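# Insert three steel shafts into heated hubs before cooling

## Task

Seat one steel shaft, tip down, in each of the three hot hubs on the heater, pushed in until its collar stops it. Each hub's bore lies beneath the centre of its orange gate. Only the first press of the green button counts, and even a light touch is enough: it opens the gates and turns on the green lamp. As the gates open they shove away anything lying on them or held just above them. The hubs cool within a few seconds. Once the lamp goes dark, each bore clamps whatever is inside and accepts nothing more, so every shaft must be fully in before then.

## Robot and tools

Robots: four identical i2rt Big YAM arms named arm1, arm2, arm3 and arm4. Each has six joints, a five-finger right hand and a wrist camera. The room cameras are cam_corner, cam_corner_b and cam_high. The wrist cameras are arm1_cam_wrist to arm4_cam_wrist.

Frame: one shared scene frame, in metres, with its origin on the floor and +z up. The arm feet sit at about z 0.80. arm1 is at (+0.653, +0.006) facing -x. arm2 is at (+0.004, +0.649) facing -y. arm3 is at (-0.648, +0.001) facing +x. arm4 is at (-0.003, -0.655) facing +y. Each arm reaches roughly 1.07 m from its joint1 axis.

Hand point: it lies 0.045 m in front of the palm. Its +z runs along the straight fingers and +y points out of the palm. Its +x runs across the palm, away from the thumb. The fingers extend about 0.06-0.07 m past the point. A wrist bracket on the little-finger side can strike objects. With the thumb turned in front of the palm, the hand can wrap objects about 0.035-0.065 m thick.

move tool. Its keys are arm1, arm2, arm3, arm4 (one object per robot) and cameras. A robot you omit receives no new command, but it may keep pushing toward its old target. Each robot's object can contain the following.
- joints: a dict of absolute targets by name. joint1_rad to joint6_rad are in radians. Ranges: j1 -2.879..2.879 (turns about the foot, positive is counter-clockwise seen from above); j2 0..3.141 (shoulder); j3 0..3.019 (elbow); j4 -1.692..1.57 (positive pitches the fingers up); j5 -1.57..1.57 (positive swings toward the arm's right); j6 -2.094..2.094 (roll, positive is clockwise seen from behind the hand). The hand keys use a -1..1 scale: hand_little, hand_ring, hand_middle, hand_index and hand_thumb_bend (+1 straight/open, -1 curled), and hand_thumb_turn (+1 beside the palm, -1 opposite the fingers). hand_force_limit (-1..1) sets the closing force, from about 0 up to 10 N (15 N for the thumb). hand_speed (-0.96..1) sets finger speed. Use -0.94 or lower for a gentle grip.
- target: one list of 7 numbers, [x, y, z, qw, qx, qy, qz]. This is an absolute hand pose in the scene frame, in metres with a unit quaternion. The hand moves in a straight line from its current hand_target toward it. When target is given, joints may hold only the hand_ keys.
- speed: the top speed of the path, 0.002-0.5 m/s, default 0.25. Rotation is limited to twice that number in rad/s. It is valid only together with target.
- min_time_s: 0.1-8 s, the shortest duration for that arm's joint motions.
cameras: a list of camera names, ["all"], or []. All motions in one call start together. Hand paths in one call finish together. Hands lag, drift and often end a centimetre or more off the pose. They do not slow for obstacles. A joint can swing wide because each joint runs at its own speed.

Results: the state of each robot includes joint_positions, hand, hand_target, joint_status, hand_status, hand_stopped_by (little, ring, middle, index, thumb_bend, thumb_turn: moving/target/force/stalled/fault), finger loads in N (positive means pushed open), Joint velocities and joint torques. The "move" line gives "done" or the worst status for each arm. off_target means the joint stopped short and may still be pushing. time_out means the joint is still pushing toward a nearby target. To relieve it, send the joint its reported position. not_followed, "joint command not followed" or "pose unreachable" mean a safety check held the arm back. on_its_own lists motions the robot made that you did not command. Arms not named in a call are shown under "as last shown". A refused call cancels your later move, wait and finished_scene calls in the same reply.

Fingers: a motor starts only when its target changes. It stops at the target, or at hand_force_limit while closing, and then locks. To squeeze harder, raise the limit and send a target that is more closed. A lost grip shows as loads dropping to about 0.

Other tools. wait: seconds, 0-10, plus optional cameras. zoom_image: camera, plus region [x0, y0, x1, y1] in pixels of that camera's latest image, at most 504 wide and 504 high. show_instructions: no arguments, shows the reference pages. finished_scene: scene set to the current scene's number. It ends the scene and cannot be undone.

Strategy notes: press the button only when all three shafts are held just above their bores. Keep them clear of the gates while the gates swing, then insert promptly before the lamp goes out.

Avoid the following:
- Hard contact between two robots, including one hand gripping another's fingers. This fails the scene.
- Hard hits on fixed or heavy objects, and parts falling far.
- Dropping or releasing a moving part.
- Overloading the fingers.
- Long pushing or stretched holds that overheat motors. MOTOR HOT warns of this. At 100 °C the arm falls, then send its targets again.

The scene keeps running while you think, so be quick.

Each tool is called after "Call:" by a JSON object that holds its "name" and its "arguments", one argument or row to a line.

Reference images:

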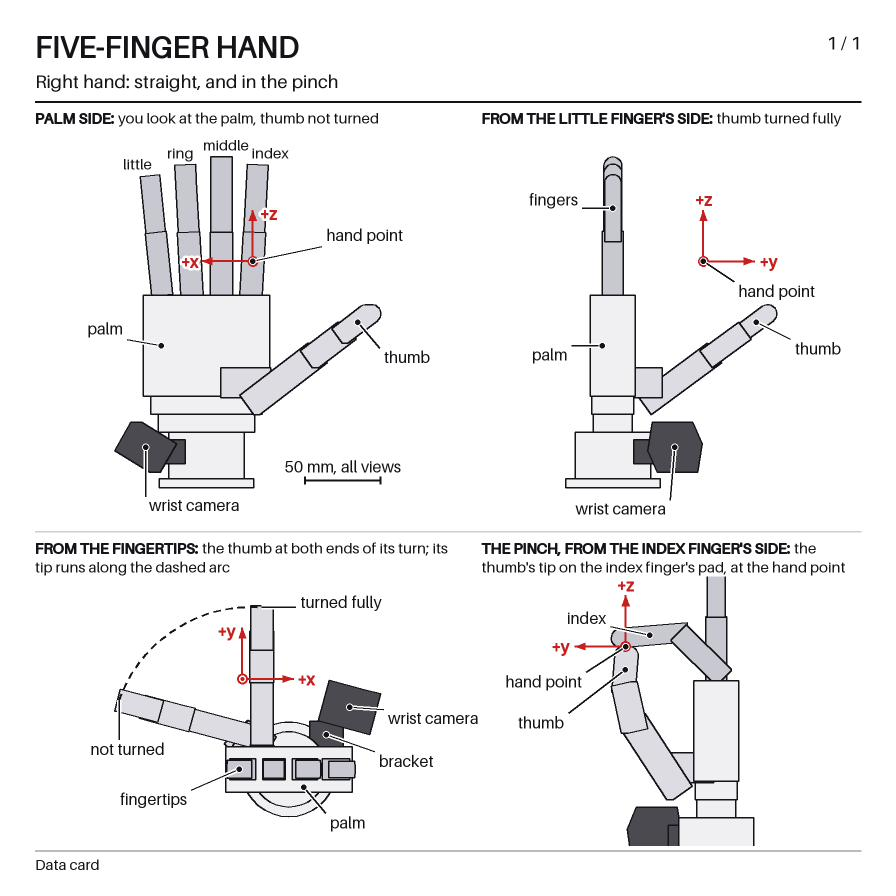

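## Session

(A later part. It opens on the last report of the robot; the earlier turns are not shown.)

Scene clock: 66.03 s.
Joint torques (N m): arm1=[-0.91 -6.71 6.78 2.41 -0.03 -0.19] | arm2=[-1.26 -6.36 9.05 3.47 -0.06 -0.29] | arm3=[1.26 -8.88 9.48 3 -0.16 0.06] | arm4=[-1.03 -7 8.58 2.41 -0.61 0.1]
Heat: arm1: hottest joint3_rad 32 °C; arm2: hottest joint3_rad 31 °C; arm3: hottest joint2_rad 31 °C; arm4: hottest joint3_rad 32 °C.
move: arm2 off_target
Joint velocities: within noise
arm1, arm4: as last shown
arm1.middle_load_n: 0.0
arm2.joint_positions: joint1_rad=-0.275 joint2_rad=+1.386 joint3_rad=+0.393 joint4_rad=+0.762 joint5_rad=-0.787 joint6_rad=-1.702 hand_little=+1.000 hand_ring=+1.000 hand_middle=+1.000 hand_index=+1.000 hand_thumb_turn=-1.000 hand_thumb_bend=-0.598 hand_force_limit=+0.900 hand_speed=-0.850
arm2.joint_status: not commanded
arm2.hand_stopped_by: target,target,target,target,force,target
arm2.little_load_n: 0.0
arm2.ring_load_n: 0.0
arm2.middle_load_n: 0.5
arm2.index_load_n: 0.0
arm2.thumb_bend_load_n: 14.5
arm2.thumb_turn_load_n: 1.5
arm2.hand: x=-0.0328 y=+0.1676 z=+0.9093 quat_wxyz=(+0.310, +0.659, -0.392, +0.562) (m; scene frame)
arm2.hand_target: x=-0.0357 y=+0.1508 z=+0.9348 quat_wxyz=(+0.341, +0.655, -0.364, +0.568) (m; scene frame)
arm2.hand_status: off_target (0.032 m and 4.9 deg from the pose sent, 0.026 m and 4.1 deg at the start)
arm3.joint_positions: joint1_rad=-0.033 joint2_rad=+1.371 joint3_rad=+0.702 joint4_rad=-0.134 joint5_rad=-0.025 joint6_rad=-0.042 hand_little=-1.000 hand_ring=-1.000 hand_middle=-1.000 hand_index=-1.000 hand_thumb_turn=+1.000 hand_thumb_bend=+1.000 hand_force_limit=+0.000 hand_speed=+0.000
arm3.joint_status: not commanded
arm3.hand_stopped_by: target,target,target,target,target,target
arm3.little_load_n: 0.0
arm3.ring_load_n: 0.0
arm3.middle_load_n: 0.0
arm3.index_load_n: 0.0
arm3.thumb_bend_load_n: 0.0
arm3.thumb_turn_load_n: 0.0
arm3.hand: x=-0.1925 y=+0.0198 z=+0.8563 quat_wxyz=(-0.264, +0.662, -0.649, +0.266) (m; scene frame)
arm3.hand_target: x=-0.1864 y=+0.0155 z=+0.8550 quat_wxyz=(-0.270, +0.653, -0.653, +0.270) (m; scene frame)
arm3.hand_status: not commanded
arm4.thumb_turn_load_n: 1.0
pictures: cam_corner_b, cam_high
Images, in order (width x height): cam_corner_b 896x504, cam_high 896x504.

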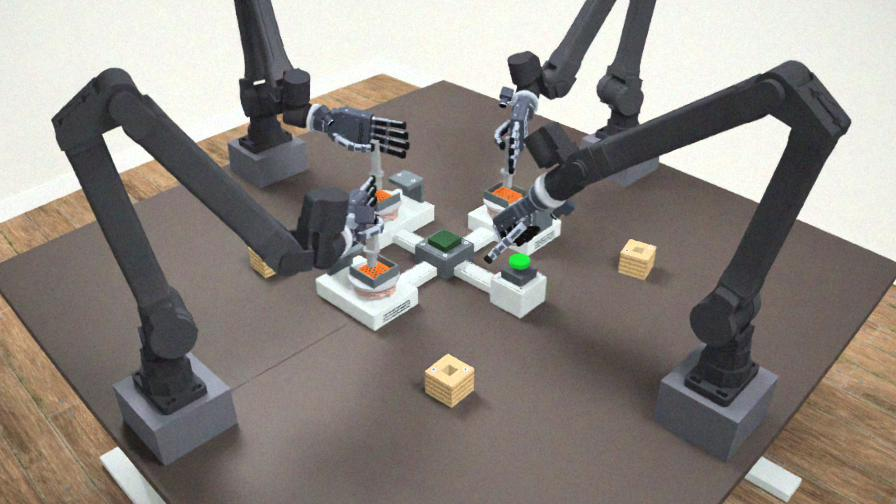

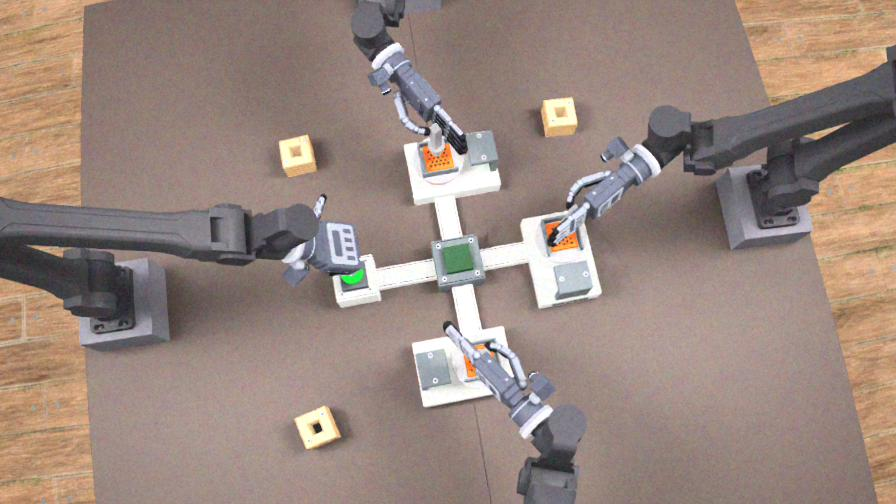

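Call:
{"name": "move", "arguments": {
  "arm2": {"target":[-0.034,0.147,0.962,0.3438,0.64834,-0.3582,0.5757],"speed":0.04},
  "cameras": ["cam_corner_b","cam_high"]
}}

Call:
{"name": "zoom_image", "arguments": {
  "camera": "cam_high",
  "region": [410, 110, 470, 170]
}}

Call:
{"name": "zoom_image", "arguments": {
  "camera": "cam_corner_b",
  "region": [345, 230, 405, 290]
}}

Scene clock: 67.77 s.
Joint torques (N m): arm1=[-0.85 -6.95 6.78 2.4 -0.02 -0.2] | arm2=[-1.32 -8.35 10.99 1.52 -0.24 -0.01] | arm3=[0.09 -9.11 9.36 3.32 -0.18 0.06] | arm4=[-1.08 -6.95 8.58 2.41 -0.61 0.1]
Heat: arm1: hottest joint3_rad 32 °C; arm2: hottest joint3_rad 31 °C; arm3: hottest joint2_rad 31 °C; arm4: hottest joint3_rad 32 °C.
move: arm2 off_target
Joint velocities: within noise
arm1, arm3, arm4: as last shown
arm1.thumb_turn_load_n: 2.0
arm2.joint_positions: joint1_rad=-0.275 joint2_rad=+1.349 joint3_rad=+0.393 joint4_rad=+0.762 joint5_rad=-0.787 joint6_rad=-1.698 hand_little=+1.000 hand_ring=+1.000 hand_middle=+1.000 hand_index=+1.000 hand_thumb_turn=-1.000 hand_thumb_bend=-0.598 hand_force_limit=+0.900 hand_speed=-0.850
arm2.joint_status: not commanded
arm2.hand_stopped_by: target,target,target,target,force,target
arm2.little_load_n: 0.0
arm2.ring_load_n: 0.0
arm2.middle_load_n: 0.5
arm2.index_load_n: 0.0
arm2.thumb_bend_load_n: 14.5
arm2.thumb_turn_load_n: 2.0
arm2.hand: x=-0.0327 y=+0.1672 z=+0.9257 quat_wxyz=(+0.323, +0.656, -0.381, +0.566) (m; scene frame)
arm2.hand_target: x=-0.0337 y=+0.1485 z=+0.9618 quat_wxyz=(+0.344, +0.649, -0.359, +0.577) (m; scene frame)
arm2.hand_status: off_target (0.042 m and 3.8 deg from the pose sent, 0.057 m and 5.8 deg at the start)
pictures: cam_corner_b, cam_high
Images, in order (width x height): cam_corner_b 896x504, cam_high 896x504.

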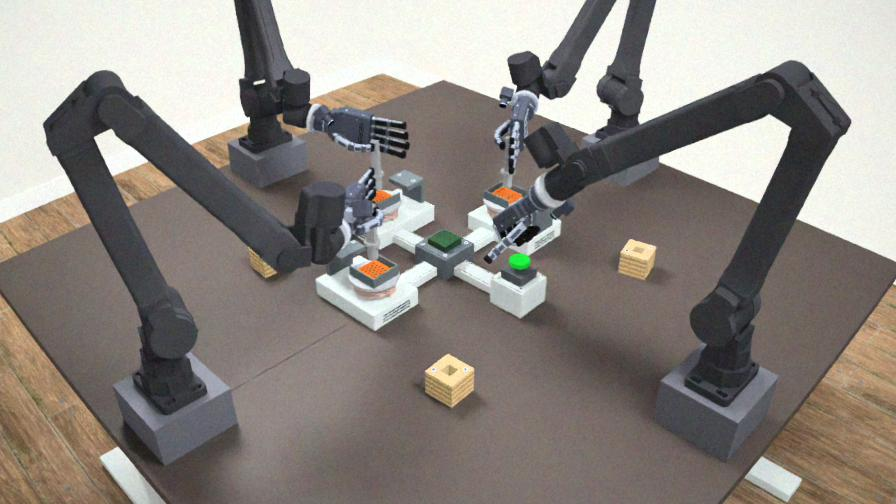

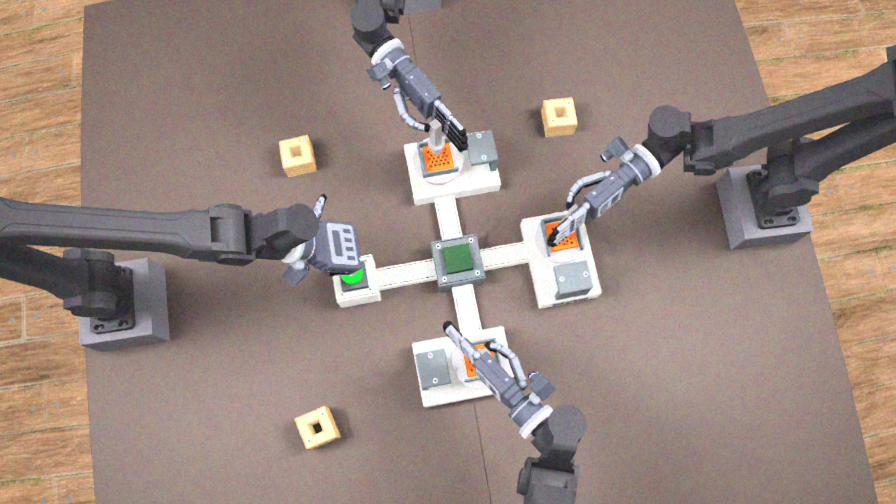

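Scaled by 8.400 from the camera's 896x504 image, which has a finer 1280x720 frame.

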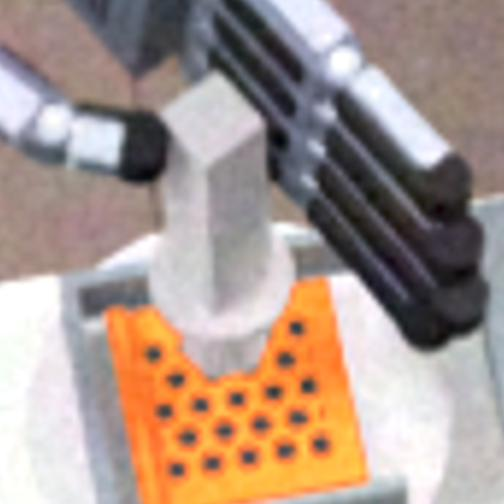

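Scaled by 8.400 from the camera's 896x504 image, which has a finer 1280x720 frame.

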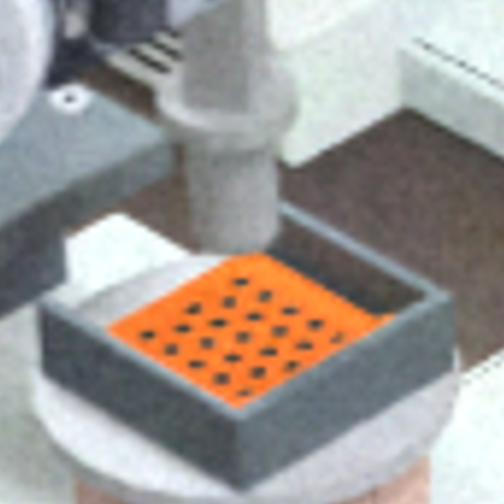

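Call:
{"name": "move", "arguments": {
  "arm3": {"target":[-0.185,0.0155,0.775,0.2706,-0.6533,0.6533,-0.2706],"speed":0.08},
  "cameras": ["cam_corner","cam_corner_b","cam_high"]
}}

Scene clock: 69.93 s.
Joint torques (N m): arm1=[-0.85 -6.89 6.78 2.39 -0.02 -0.2] | arm2=[-0.67 -8.7 10.63 1.85 -0.25 -0.01] | arm3=[0.67 -8.41 6.75 2.73 -0.13 0.15] | arm4=[-1.08 -7 8.57 2.41 -0.61 0.09]
Heat: arm1: hottest joint3_rad 32 °C; arm2: hottest joint3_rad 31 °C; arm3: hottest joint2_rad 32 °C; arm4: hottest joint3_rad 32 °C.
move: arm3 off_target
Joint velocities: within noise
arm1, arm2, arm4: as last shown
arm1.middle_load_n: 0.5
arm1.thumb_turn_load_n: 1.5
arm2.middle_load_n: 0.0
arm2.hand_target: x=-0.0337 y=+0.1485 z=+0.9619 quat_wxyz=(+0.344, +0.649, -0.359, +0.577) (m; scene frame)
arm3.joint_positions: joint1_rad=-0.033 joint2_rad=+1.546 joint3_rad=+0.638 joint4_rad=+0.157 joint5_rad=-0.025 joint6_rad=-0.042 hand_little=-1.000 hand_ring=-1.000 hand_middle=-1.000 hand_index=-1.000 hand_thumb_turn=+1.000 hand_thumb_bend=+1.000 hand_force_limit=+0.000 hand_speed=+0.000
arm3.joint_status: not commanded
arm3.hand_stopped_by: target,target,target,target,target,target
arm3.little_load_n: 0.0
arm3.ring_load_n: -1.5
arm3.middle_load_n: 0.0
arm3.index_load_n: 0.0
arm3.thumb_bend_load_n: 0.0
arm3.thumb_turn_load_n: -0.5
arm3.hand: x=-0.1780 y=+0.0195 z=+0.7953 quat_wxyz=(-0.281, +0.655, -0.641, +0.284) (m; scene frame)
arm3.hand_target: x=-0.1864 y=+0.0158 z=+0.7765 quat_wxyz=(-0.271, +0.653, -0.653, +0.271) (m; scene frame)
arm3.hand_status: off_target (0.022 m and 2.3 deg from the pose sent, 0.082 m and 1.5 deg at the start)
arm4.thumb_turn_load_n: 0.5
pictures: cam_corner, cam_corner_b, cam_high
Images, in order (width x height): cam_corner 896x504, cam_corner_b 896x504, cam_high 896x504.

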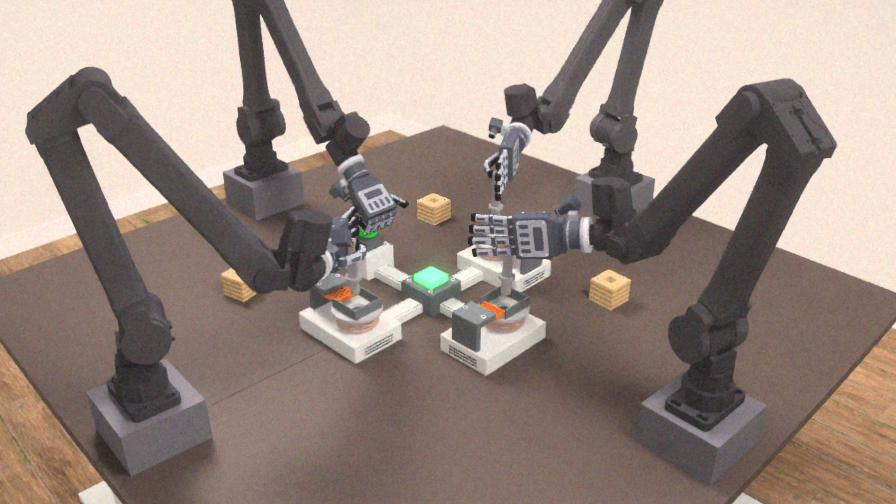

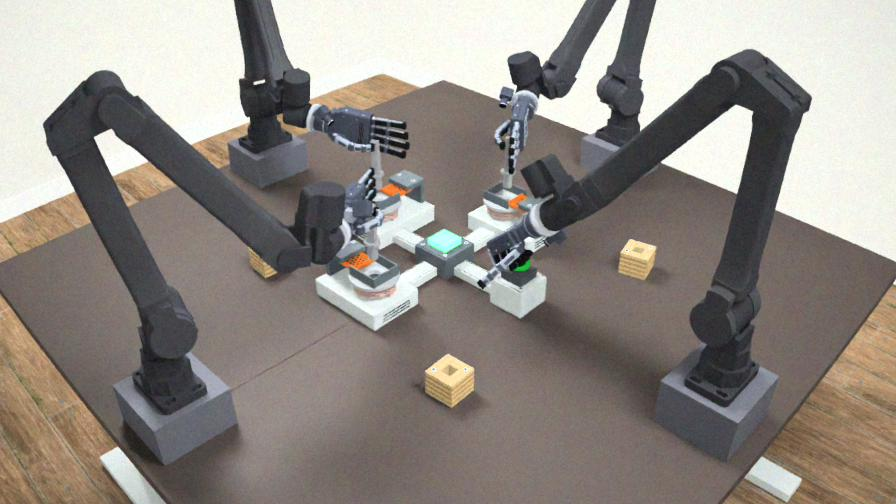

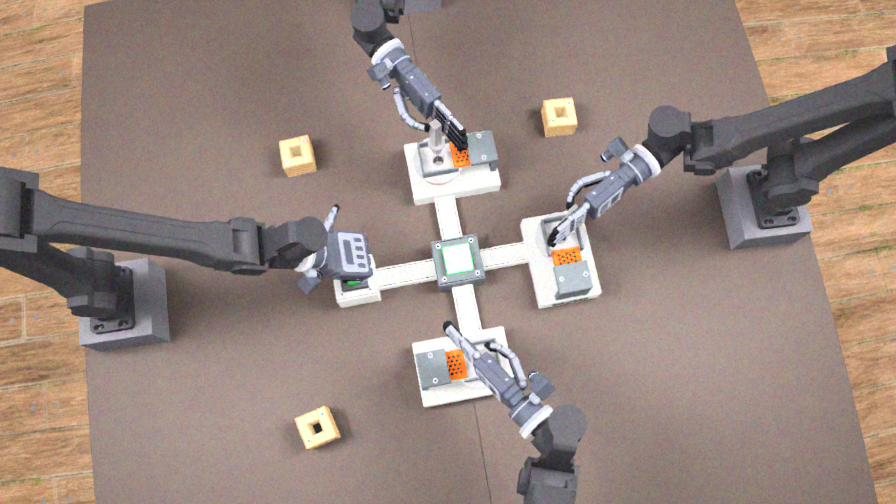

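Call:
{"name": "move", "arguments": {
  "arm1": {"target":[0.180,0.0365,0.923,0.64925,0.20484,-0.71436,0.16187],"speed":0.07},
  "arm2": {"target":[-0.032,0.150,0.917,0.3438,0.64834,-0.3582,0.5757],"speed":0.07},
  "arm4": {"target":[0.069,-0.178,0.926,0.57174,-0.35036,-0.65205,-0.3538],"speed":0.07},
  "arm3": {"target":[-0.188,0.0155,0.85,0.2706,-0.6533,0.6533,-0.2706],"speed":0.12},
  "cameras": ["cam_corner","cam_corner_b","cam_high"]
}}

Call:
{"name": "zoom_image", "arguments": {
  "camera": "cam_high",
  "region": [410, 120, 470, 180]
}}

Call:
{"name": "zoom_image", "arguments": {
  "camera": "cam_corner",
  "region": [475, 260, 535, 320]
}}

Call:
{"name": "zoom_image", "arguments": {
  "camera": "cam_corner_b",
  "region": [350, 160, 410, 220]
}}

Call:
{"name": "zoom_image", "arguments": {
  "camera": "cam_corner",
  "region": [325, 260, 385, 320]
}}

Call:
{"name": "zoom_image", "arguments": {
  "camera": "cam_corner_b",
  "region": [480, 155, 540, 215]
}}

Call:
{"name": "zoom_image", "arguments": {
  "camera": "cam_corner_b",
  "region": [345, 230, 405, 290]
}}

Scene clock: 71.77 s.
Joint torques (N m): arm1=[-0.79 -6.12 5.94 2.66 -0.16 -0.2] | arm2=[-0.26 -7.59 6.49 3.7 -0.03 0] | arm3=[0.97 -10.52 12.48 0.96 -0.21 0.13] | arm4=[-1.03 -5.89 7.04 3.79 -0.43 0.09]
Heat: arm1: hottest joint3_rad 32 °C; arm2: hottest joint3_rad 31 °C; arm3: hottest joint2_rad 32 °C; arm4: hottest joint3_rad 32 °C.
move: arm1 off_target; arm2 off_target; arm3 off_target; arm4 off_target
Joint velocities: within noise
arm1.joint_positions: joint1_rad=-0.225 joint2_rad=+1.400 joint3_rad=+0.331 joint4_rad=+0.861 joint5_rad=-0.772 joint6_rad=-1.691 hand_little=+1.000 hand_ring=+1.000 hand_middle=+1.000 hand_index=+1.000 hand_thumb_turn=-1.000 hand_thumb_bend=-0.587 hand_force_limit=+0.900 hand_speed=-0.850
arm1.joint_status: not commanded
arm1.hand_stopped_by: target,target,target,target,force,target
arm1.little_load_n: 0.0
arm1.ring_load_n: 0.0
arm1.middle_load_n: 0.5
arm1.index_load_n: 0.0
arm1.thumb_bend_load_n: 12.0
arm1.thumb_turn_load_n: 1.5
arm1.hand: x=+0.1895 y=+0.0390 z=+0.9039 quat_wxyz=(-0.628, -0.185, +0.735, -0.176) (m; scene frame)
arm1.hand_target: x=+0.1805 y=+0.0373 z=+0.9232 quat_wxyz=(-0.649, -0.204, +0.715, -0.161) (m; scene frame)
arm1.hand_status: off_target (0.022 m and 4.4 deg from the pose sent, 0.013 m and 4.9 deg at the start)
arm2.joint_positions: joint1_rad=-0.275 joint2_rad=+1.480 joint3_rad=+0.393 joint4_rad=+0.911 joint5_rad=-0.787 joint6_rad=-1.698 hand_little=+1.000 hand_ring=+1.000 hand_middle=+1.000 hand_index=+1.000 hand_thumb_turn=-1.000 hand_thumb_bend=-0.598 hand_force_limit=+0.900 hand_speed=-0.850
arm2.joint_status: not commanded
arm2.hand_stopped_by: target,target,target,target,force,target
arm2.little_load_n: 0.0
arm2.ring_load_n: 0.0
arm2.middle_load_n: 0.0
arm2.index_load_n: 0.0
arm2.thumb_bend_load_n: 14.5
arm2.thumb_turn_load_n: 1.5
arm2.hand: x=-0.0353 y=+0.1588 z=+0.9031 quat_wxyz=(+0.330, +0.654, -0.375, +0.568) (m; scene frame)
arm2.hand_target: x=-0.0323 y=+0.1505 z=+0.9174 quat_wxyz=(+0.344, +0.649, -0.359, +0.576) (m; scene frame)
arm2.hand_status: off_target (0.017 m and 2.8 deg from the pose sent, 0.019 m and 3.8 deg at the start)
arm3.joint_positions: joint1_rad=-0.033 joint2_rad=+1.402 joint3_rad=+0.652 joint4_rad=-0.067 joint5_rad=-0.025 joint6_rad=-0.042 hand_little=-1.000 hand_ring=-1.000 hand_middle=-1.000 hand_index=-1.000 hand_thumb_turn=+1.000 hand_thumb_bend=+1.000 hand_force_limit=+0.000 hand_speed=+0.000
arm3.joint_status: not commanded
arm3.hand_stopped_by: target,target,target,target,target,target
arm3.little_load_n: 0.0
arm3.ring_load_n: 0.0
arm3.middle_load_n: 0.0
arm3.index_load_n: 0.0
arm3.thumb_bend_load_n: 0.0
arm3.thumb_turn_load_n: 0.0
arm3.hand: x=-0.2041 y=+0.0202 z=+0.8309 quat_wxyz=(-0.260, +0.664, -0.651, +0.261) (m; scene frame)
arm3.hand_target: x=-0.1881 y=+0.0156 z=+0.8498 quat_wxyz=(-0.270, +0.654, -0.653, +0.271) (m; scene frame)
arm3.hand_status: off_target (0.025 m and 2.1 deg from the pose sent, 0.056 m and 2.3 deg at the start)
arm4.joint_positions: joint1_rad=-0.333 joint2_rad=+1.445 joint3_rad=+0.374 joint4_rad=+0.856 joint5_rad=-0.894 joint6_rad=-1.763 hand_little=+1.000 hand_ring=+1.000 hand_middle=+1.000 hand_index=+1.000 hand_thumb_turn=-1.000 hand_thumb_bend=-0.578 hand_force_limit=+0.900 hand_speed=-0.850
arm4.joint_status: not commanded
arm4.hand_stopped_by: target,target,target,target,force,target
arm4.little_load_n: 0.0
arm4.ring_load_n: 0.0
arm4.middle_load_n: 0.0
arm4.index_load_n: 0.0
arm4.thumb_bend_load_n: 7.5
arm4.thumb_turn_load_n: 0.5
arm4.hand: x=+0.0619 y=-0.1847 z=+0.9089 quat_wxyz=(-0.568, +0.367, +0.658, +0.330) (m; scene frame)
arm4.hand_target: x=+0.0688 y=-0.1788 z=+0.9253 quat_wxyz=(-0.571, +0.351, +0.652, +0.353) (m; scene frame)
arm4.hand_status: off_target (0.020 m and 3.4 deg from the pose sent, 0.012 m and 3.1 deg at the start)
pictures: cam_corner, cam_corner_b, cam_high
Images, in order (width x height): cam_corner 896x504, cam_corner_b 896x504, cam_high 896x504.

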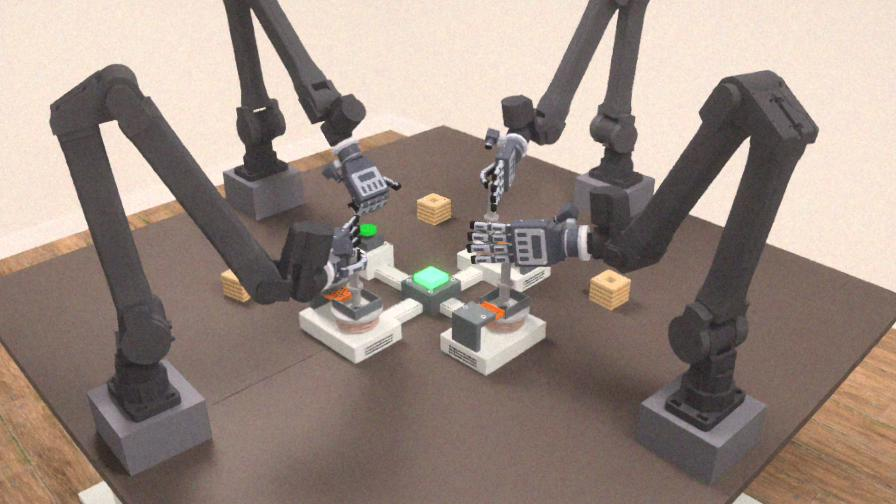

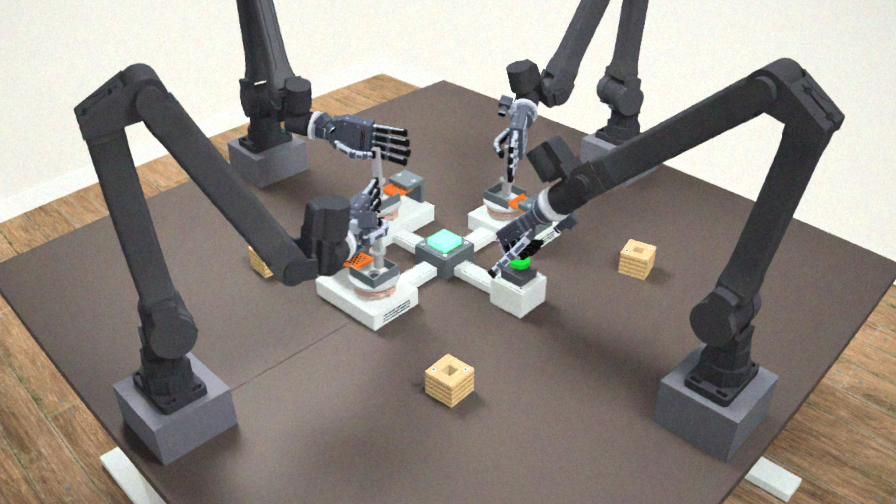

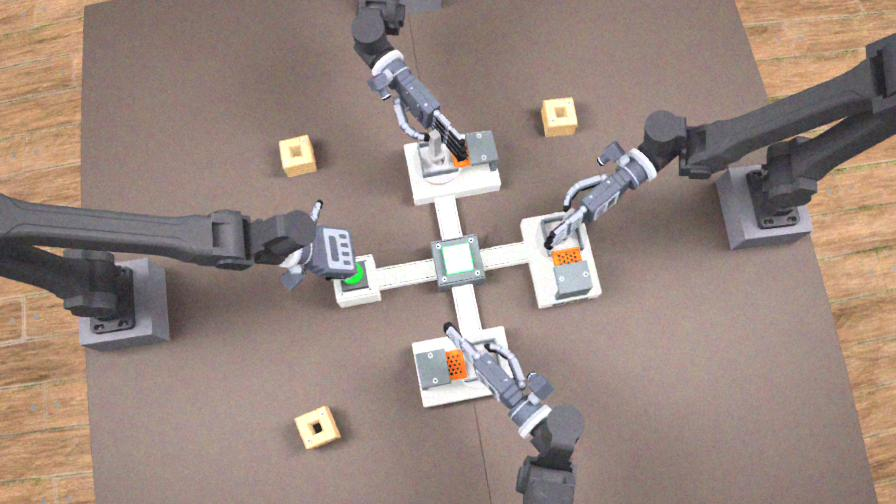

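Scaled by 8.400 from the camera's 896x504 image, which has a finer 1280x720 frame.

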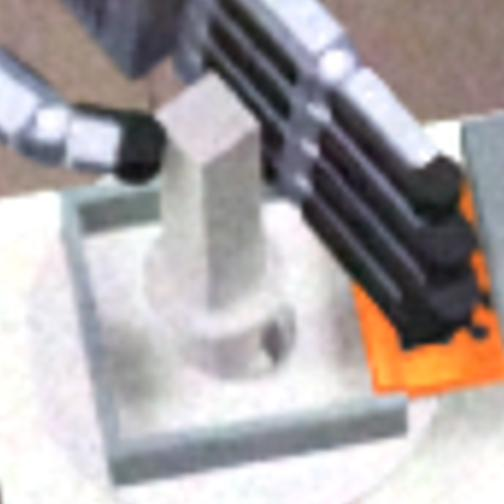

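Scaled by 8.400 from the camera's 896x504 image, which has a finer 1280x720 frame.

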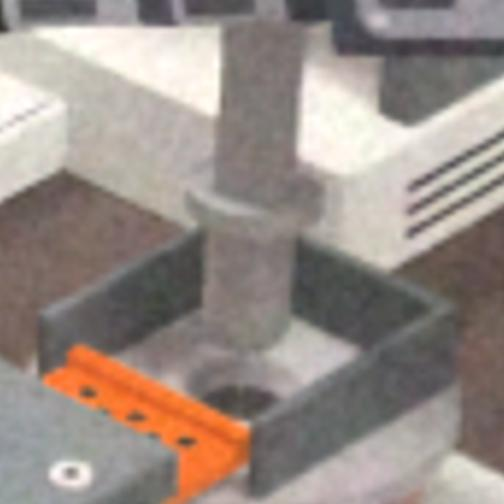

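Scaled by 8.400 from the camera's 896x504 image, which has a finer 1280x720 frame.

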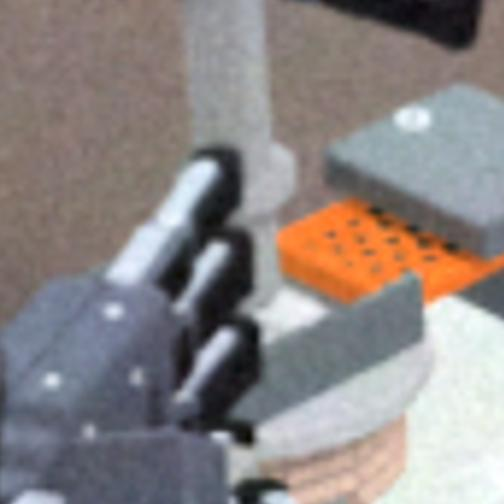

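Scaled by 8.400 from the camera's 896x504 image, which has a finer 1280x720 frame.

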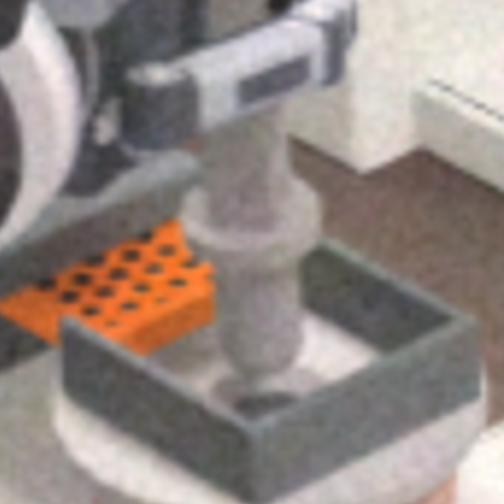

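Scaled by 8.400 from the camera's 896x504 image, which has a finer 1280x720 frame.

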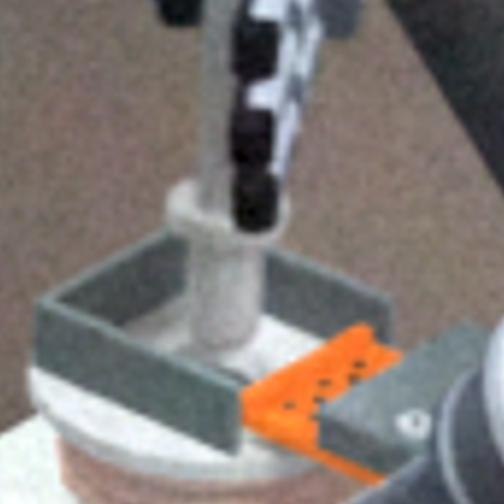

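Scaled by 8.400 from the camera's 896x504 image, which has a finer 1280x720 frame.

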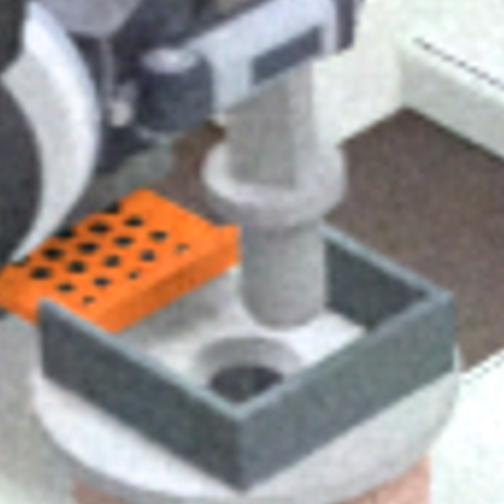

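Call:
{"name": "move", "arguments": {
  "arm1": {"target":[0.180,0.0365,0.890,0.64925,0.20484,-0.71436,0.16187],"speed":0.06},
  "arm2": {"target":[-0.026,0.158,0.902,0.3438,0.64834,-0.3582,0.5757],"speed":0.06},
  "arm4": {"target":[0.0695,-0.178,0.896,0.57174,-0.35036,-0.65205,-0.3538],"speed":0.06},
  "cameras": ["cam_corner","cam_corner_b","cam_high"]
}}

Call:
{"name": "zoom_image", "arguments": {
  "camera": "cam_high",
  "region": [410, 120, 470, 180]
}}

Call:
{"name": "zoom_image", "arguments": {
  "camera": "cam_corner",
  "region": [475, 260, 535, 320]
}}

Call:
{"name": "zoom_image", "arguments": {
  "camera": "cam_corner",
  "region": [325, 260, 385, 320]
}}

Call:
{"name": "zoom_image", "arguments": {
  "camera": "cam_corner_b",
  "region": [345, 230, 405, 290]
}}

Scene clock: 74.07 s.
Joint torques (N m): arm1=[-0.97 -6.77 4.74 2.77 -0.15 -0.2] | arm2=[-1.14 -7.18 4.92 3.47 -0.01 -0.05] | arm3=[1.38 -11.87 12.53 0.95 -0.12 0.15] | arm4=[-0.97 -6.36 5.49 3.52 -0.34 0.09]
Heat: arm1: hottest joint3_rad 32 °C; arm2: hottest joint3_rad 31 °C; arm3: hottest joint2_rad 31 °C; arm4: hottest joint3_rad 32 °C.
move: arm1 off_target; arm2 off_target; arm4 off_target
Joint velocities: within noise
arm1.joint_positions: joint1_rad=-0.222 joint2_rad=+1.558 joint3_rad=+0.318 joint4_rad=+1.036 joint5_rad=-0.772 joint6_rad=-1.692 hand_little=+1.000 hand_ring=+1.000 hand_middle=+1.000 hand_index=+1.000 hand_thumb_turn=-1.000 hand_thumb_bend=-0.587 hand_force_limit=+0.900 hand_speed=-0.850
arm1.joint_status: not commanded
arm1.hand_stopped_by: target,target,target,target,force,target
arm1.little_load_n: 0.0
arm1.ring_load_n: 0.0
arm1.middle_load_n: 0.0
arm1.index_load_n: 0.5
arm1.thumb_bend_load_n: 12.0
arm1.thumb_turn_load_n: 2.0
arm1.hand: x=+0.1887 y=+0.0379 z=+0.8730 quat_wxyz=(-0.629, -0.187, +0.734, -0.175) (m; scene frame)
arm1.hand_target: x=+0.1802 y=+0.0364 z=+0.8903 quat_wxyz=(-0.649, -0.205, +0.715, -0.162) (m; scene frame)
arm1.hand_status: off_target (0.019 m and 4.1 deg from the pose sent, 0.017 m and 4.4 deg at the start)
arm2.joint_positions: joint1_rad=-0.263 joint2_rad=+1.527 joint3_rad=+0.375 joint4_rad=+0.989 joint5_rad=-0.773 joint6_rad=-1.698 hand_little=+1.000 hand_ring=+1.000 hand_middle=+1.000 hand_index=+1.000 hand_thumb_turn=-1.000 hand_thumb_bend=-0.598 hand_force_limit=+0.900 hand_speed=-0.850
arm2.joint_status: not commanded
arm2.hand_stopped_by: target,target,target,target,force,target
arm2.little_load_n: 0.0
arm2.ring_load_n: 0.0
arm2.middle_load_n: 0.0
arm2.index_load_n: 0.5
arm2.thumb_bend_load_n: 14.5
arm2.thumb_turn_load_n: 2.0
arm2.hand: x=-0.0312 y=+0.1615 z=+0.8930 quat_wxyz=(+0.335, +0.654, -0.372, +0.568) (m; scene frame)
arm2.hand_target: x=-0.0269 y=+0.1583 z=+0.9020 quat_wxyz=(+0.344, +0.649, -0.359, +0.575) (m; scene frame)
arm2.hand_status: off_target (0.011 m and 2.2 deg from the pose sent, 0.009 m and 2.8 deg at the start)
arm3: as last shown
arm3.thumb_turn_load_n: -0.5
arm4.joint_positions: joint1_rad=-0.335 joint2_rad=+1.576 joint3_rad=+0.366 joint4_rad=+1.005 joint5_rad=-0.899 joint6_rad=-1.763 hand_little=+1.000 hand_ring=+1.000 hand_middle=+1.000 hand_index=+1.000 hand_thumb_turn=-1.000 hand_thumb_bend=-0.578 hand_force_limit=+0.900 hand_speed=-0.850
arm4.joint_status: not commanded
arm4.hand_stopped_by: target,target,target,target,force,target
arm4.little_load_n: 0.0
arm4.ring_load_n: 0.0
arm4.middle_load_n: 0.0
arm4.index_load_n: 0.0
arm4.thumb_bend_load_n: 7.0
arm4.thumb_turn_load_n: 1.0
arm4.hand: x=+0.0626 y=-0.1826 z=+0.8837 quat_wxyz=(-0.570, +0.362, +0.658, +0.333) (m; scene frame)
arm4.hand_target: x=+0.0688 y=-0.1781 z=+0.8963 quat_wxyz=(-0.572, +0.350, +0.653, +0.353) (m; scene frame)
arm4.hand_status: off_target (0.015 m and 2.8 deg from the pose sent, 0.016 m and 3.4 deg at the start)
pictures: cam_corner, cam_corner_b, cam_high
Images, in order (width x height): cam_corner 896x504, cam_corner_b 896x504, cam_high 896x504.

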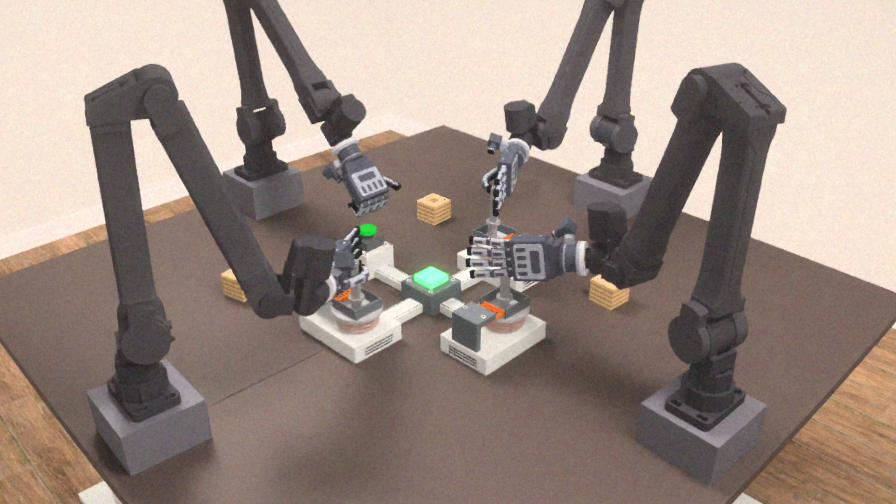

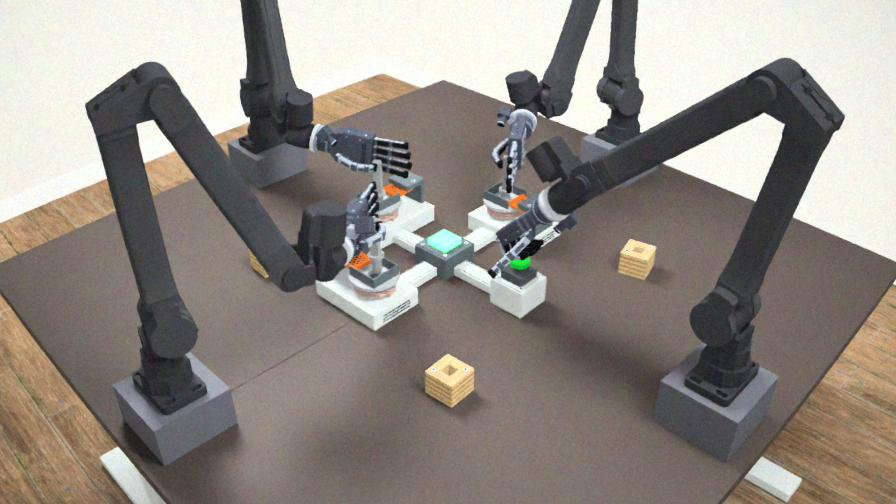

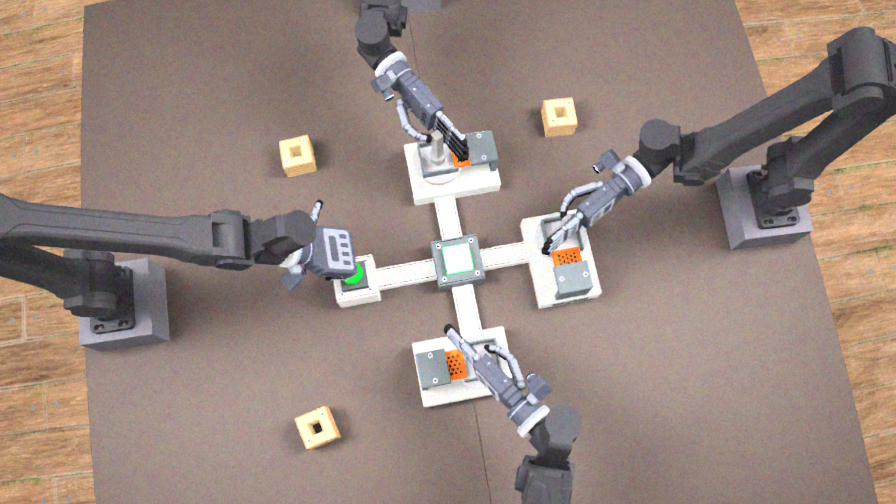

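Scaled by 8.400 from the camera's 896x504 image, which has a finer 1280x720 frame.

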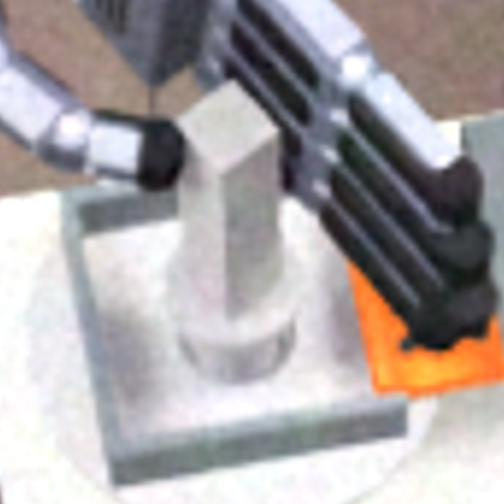

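Scaled by 8.400 from the camera's 896x504 image, which has a finer 1280x720 frame.

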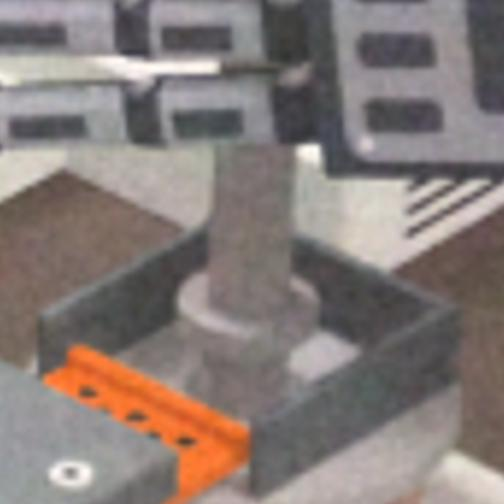

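Scaled by 8.400 from the camera's 896x504 image, which has a finer 1280x720 frame.

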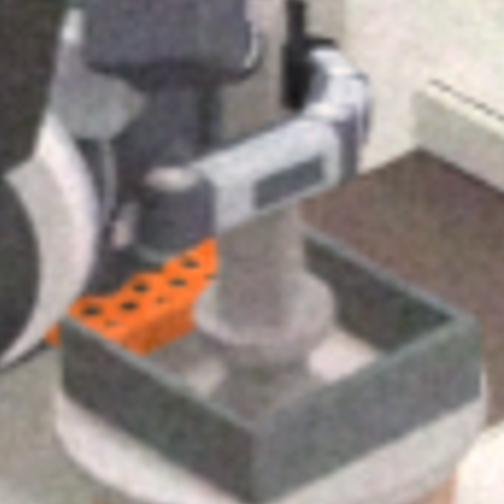

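Scaled by 8.400 from the camera's 896x504 image, which has a finer 1280x720 frame.

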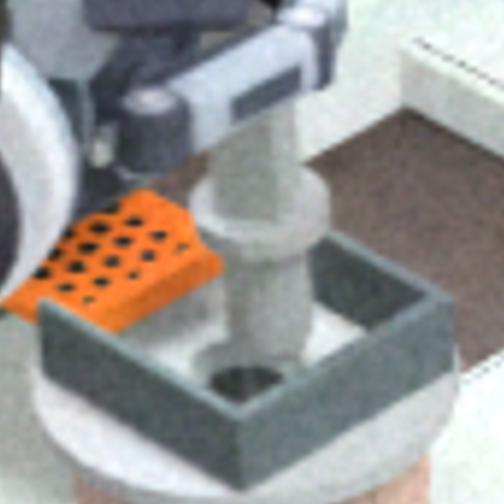

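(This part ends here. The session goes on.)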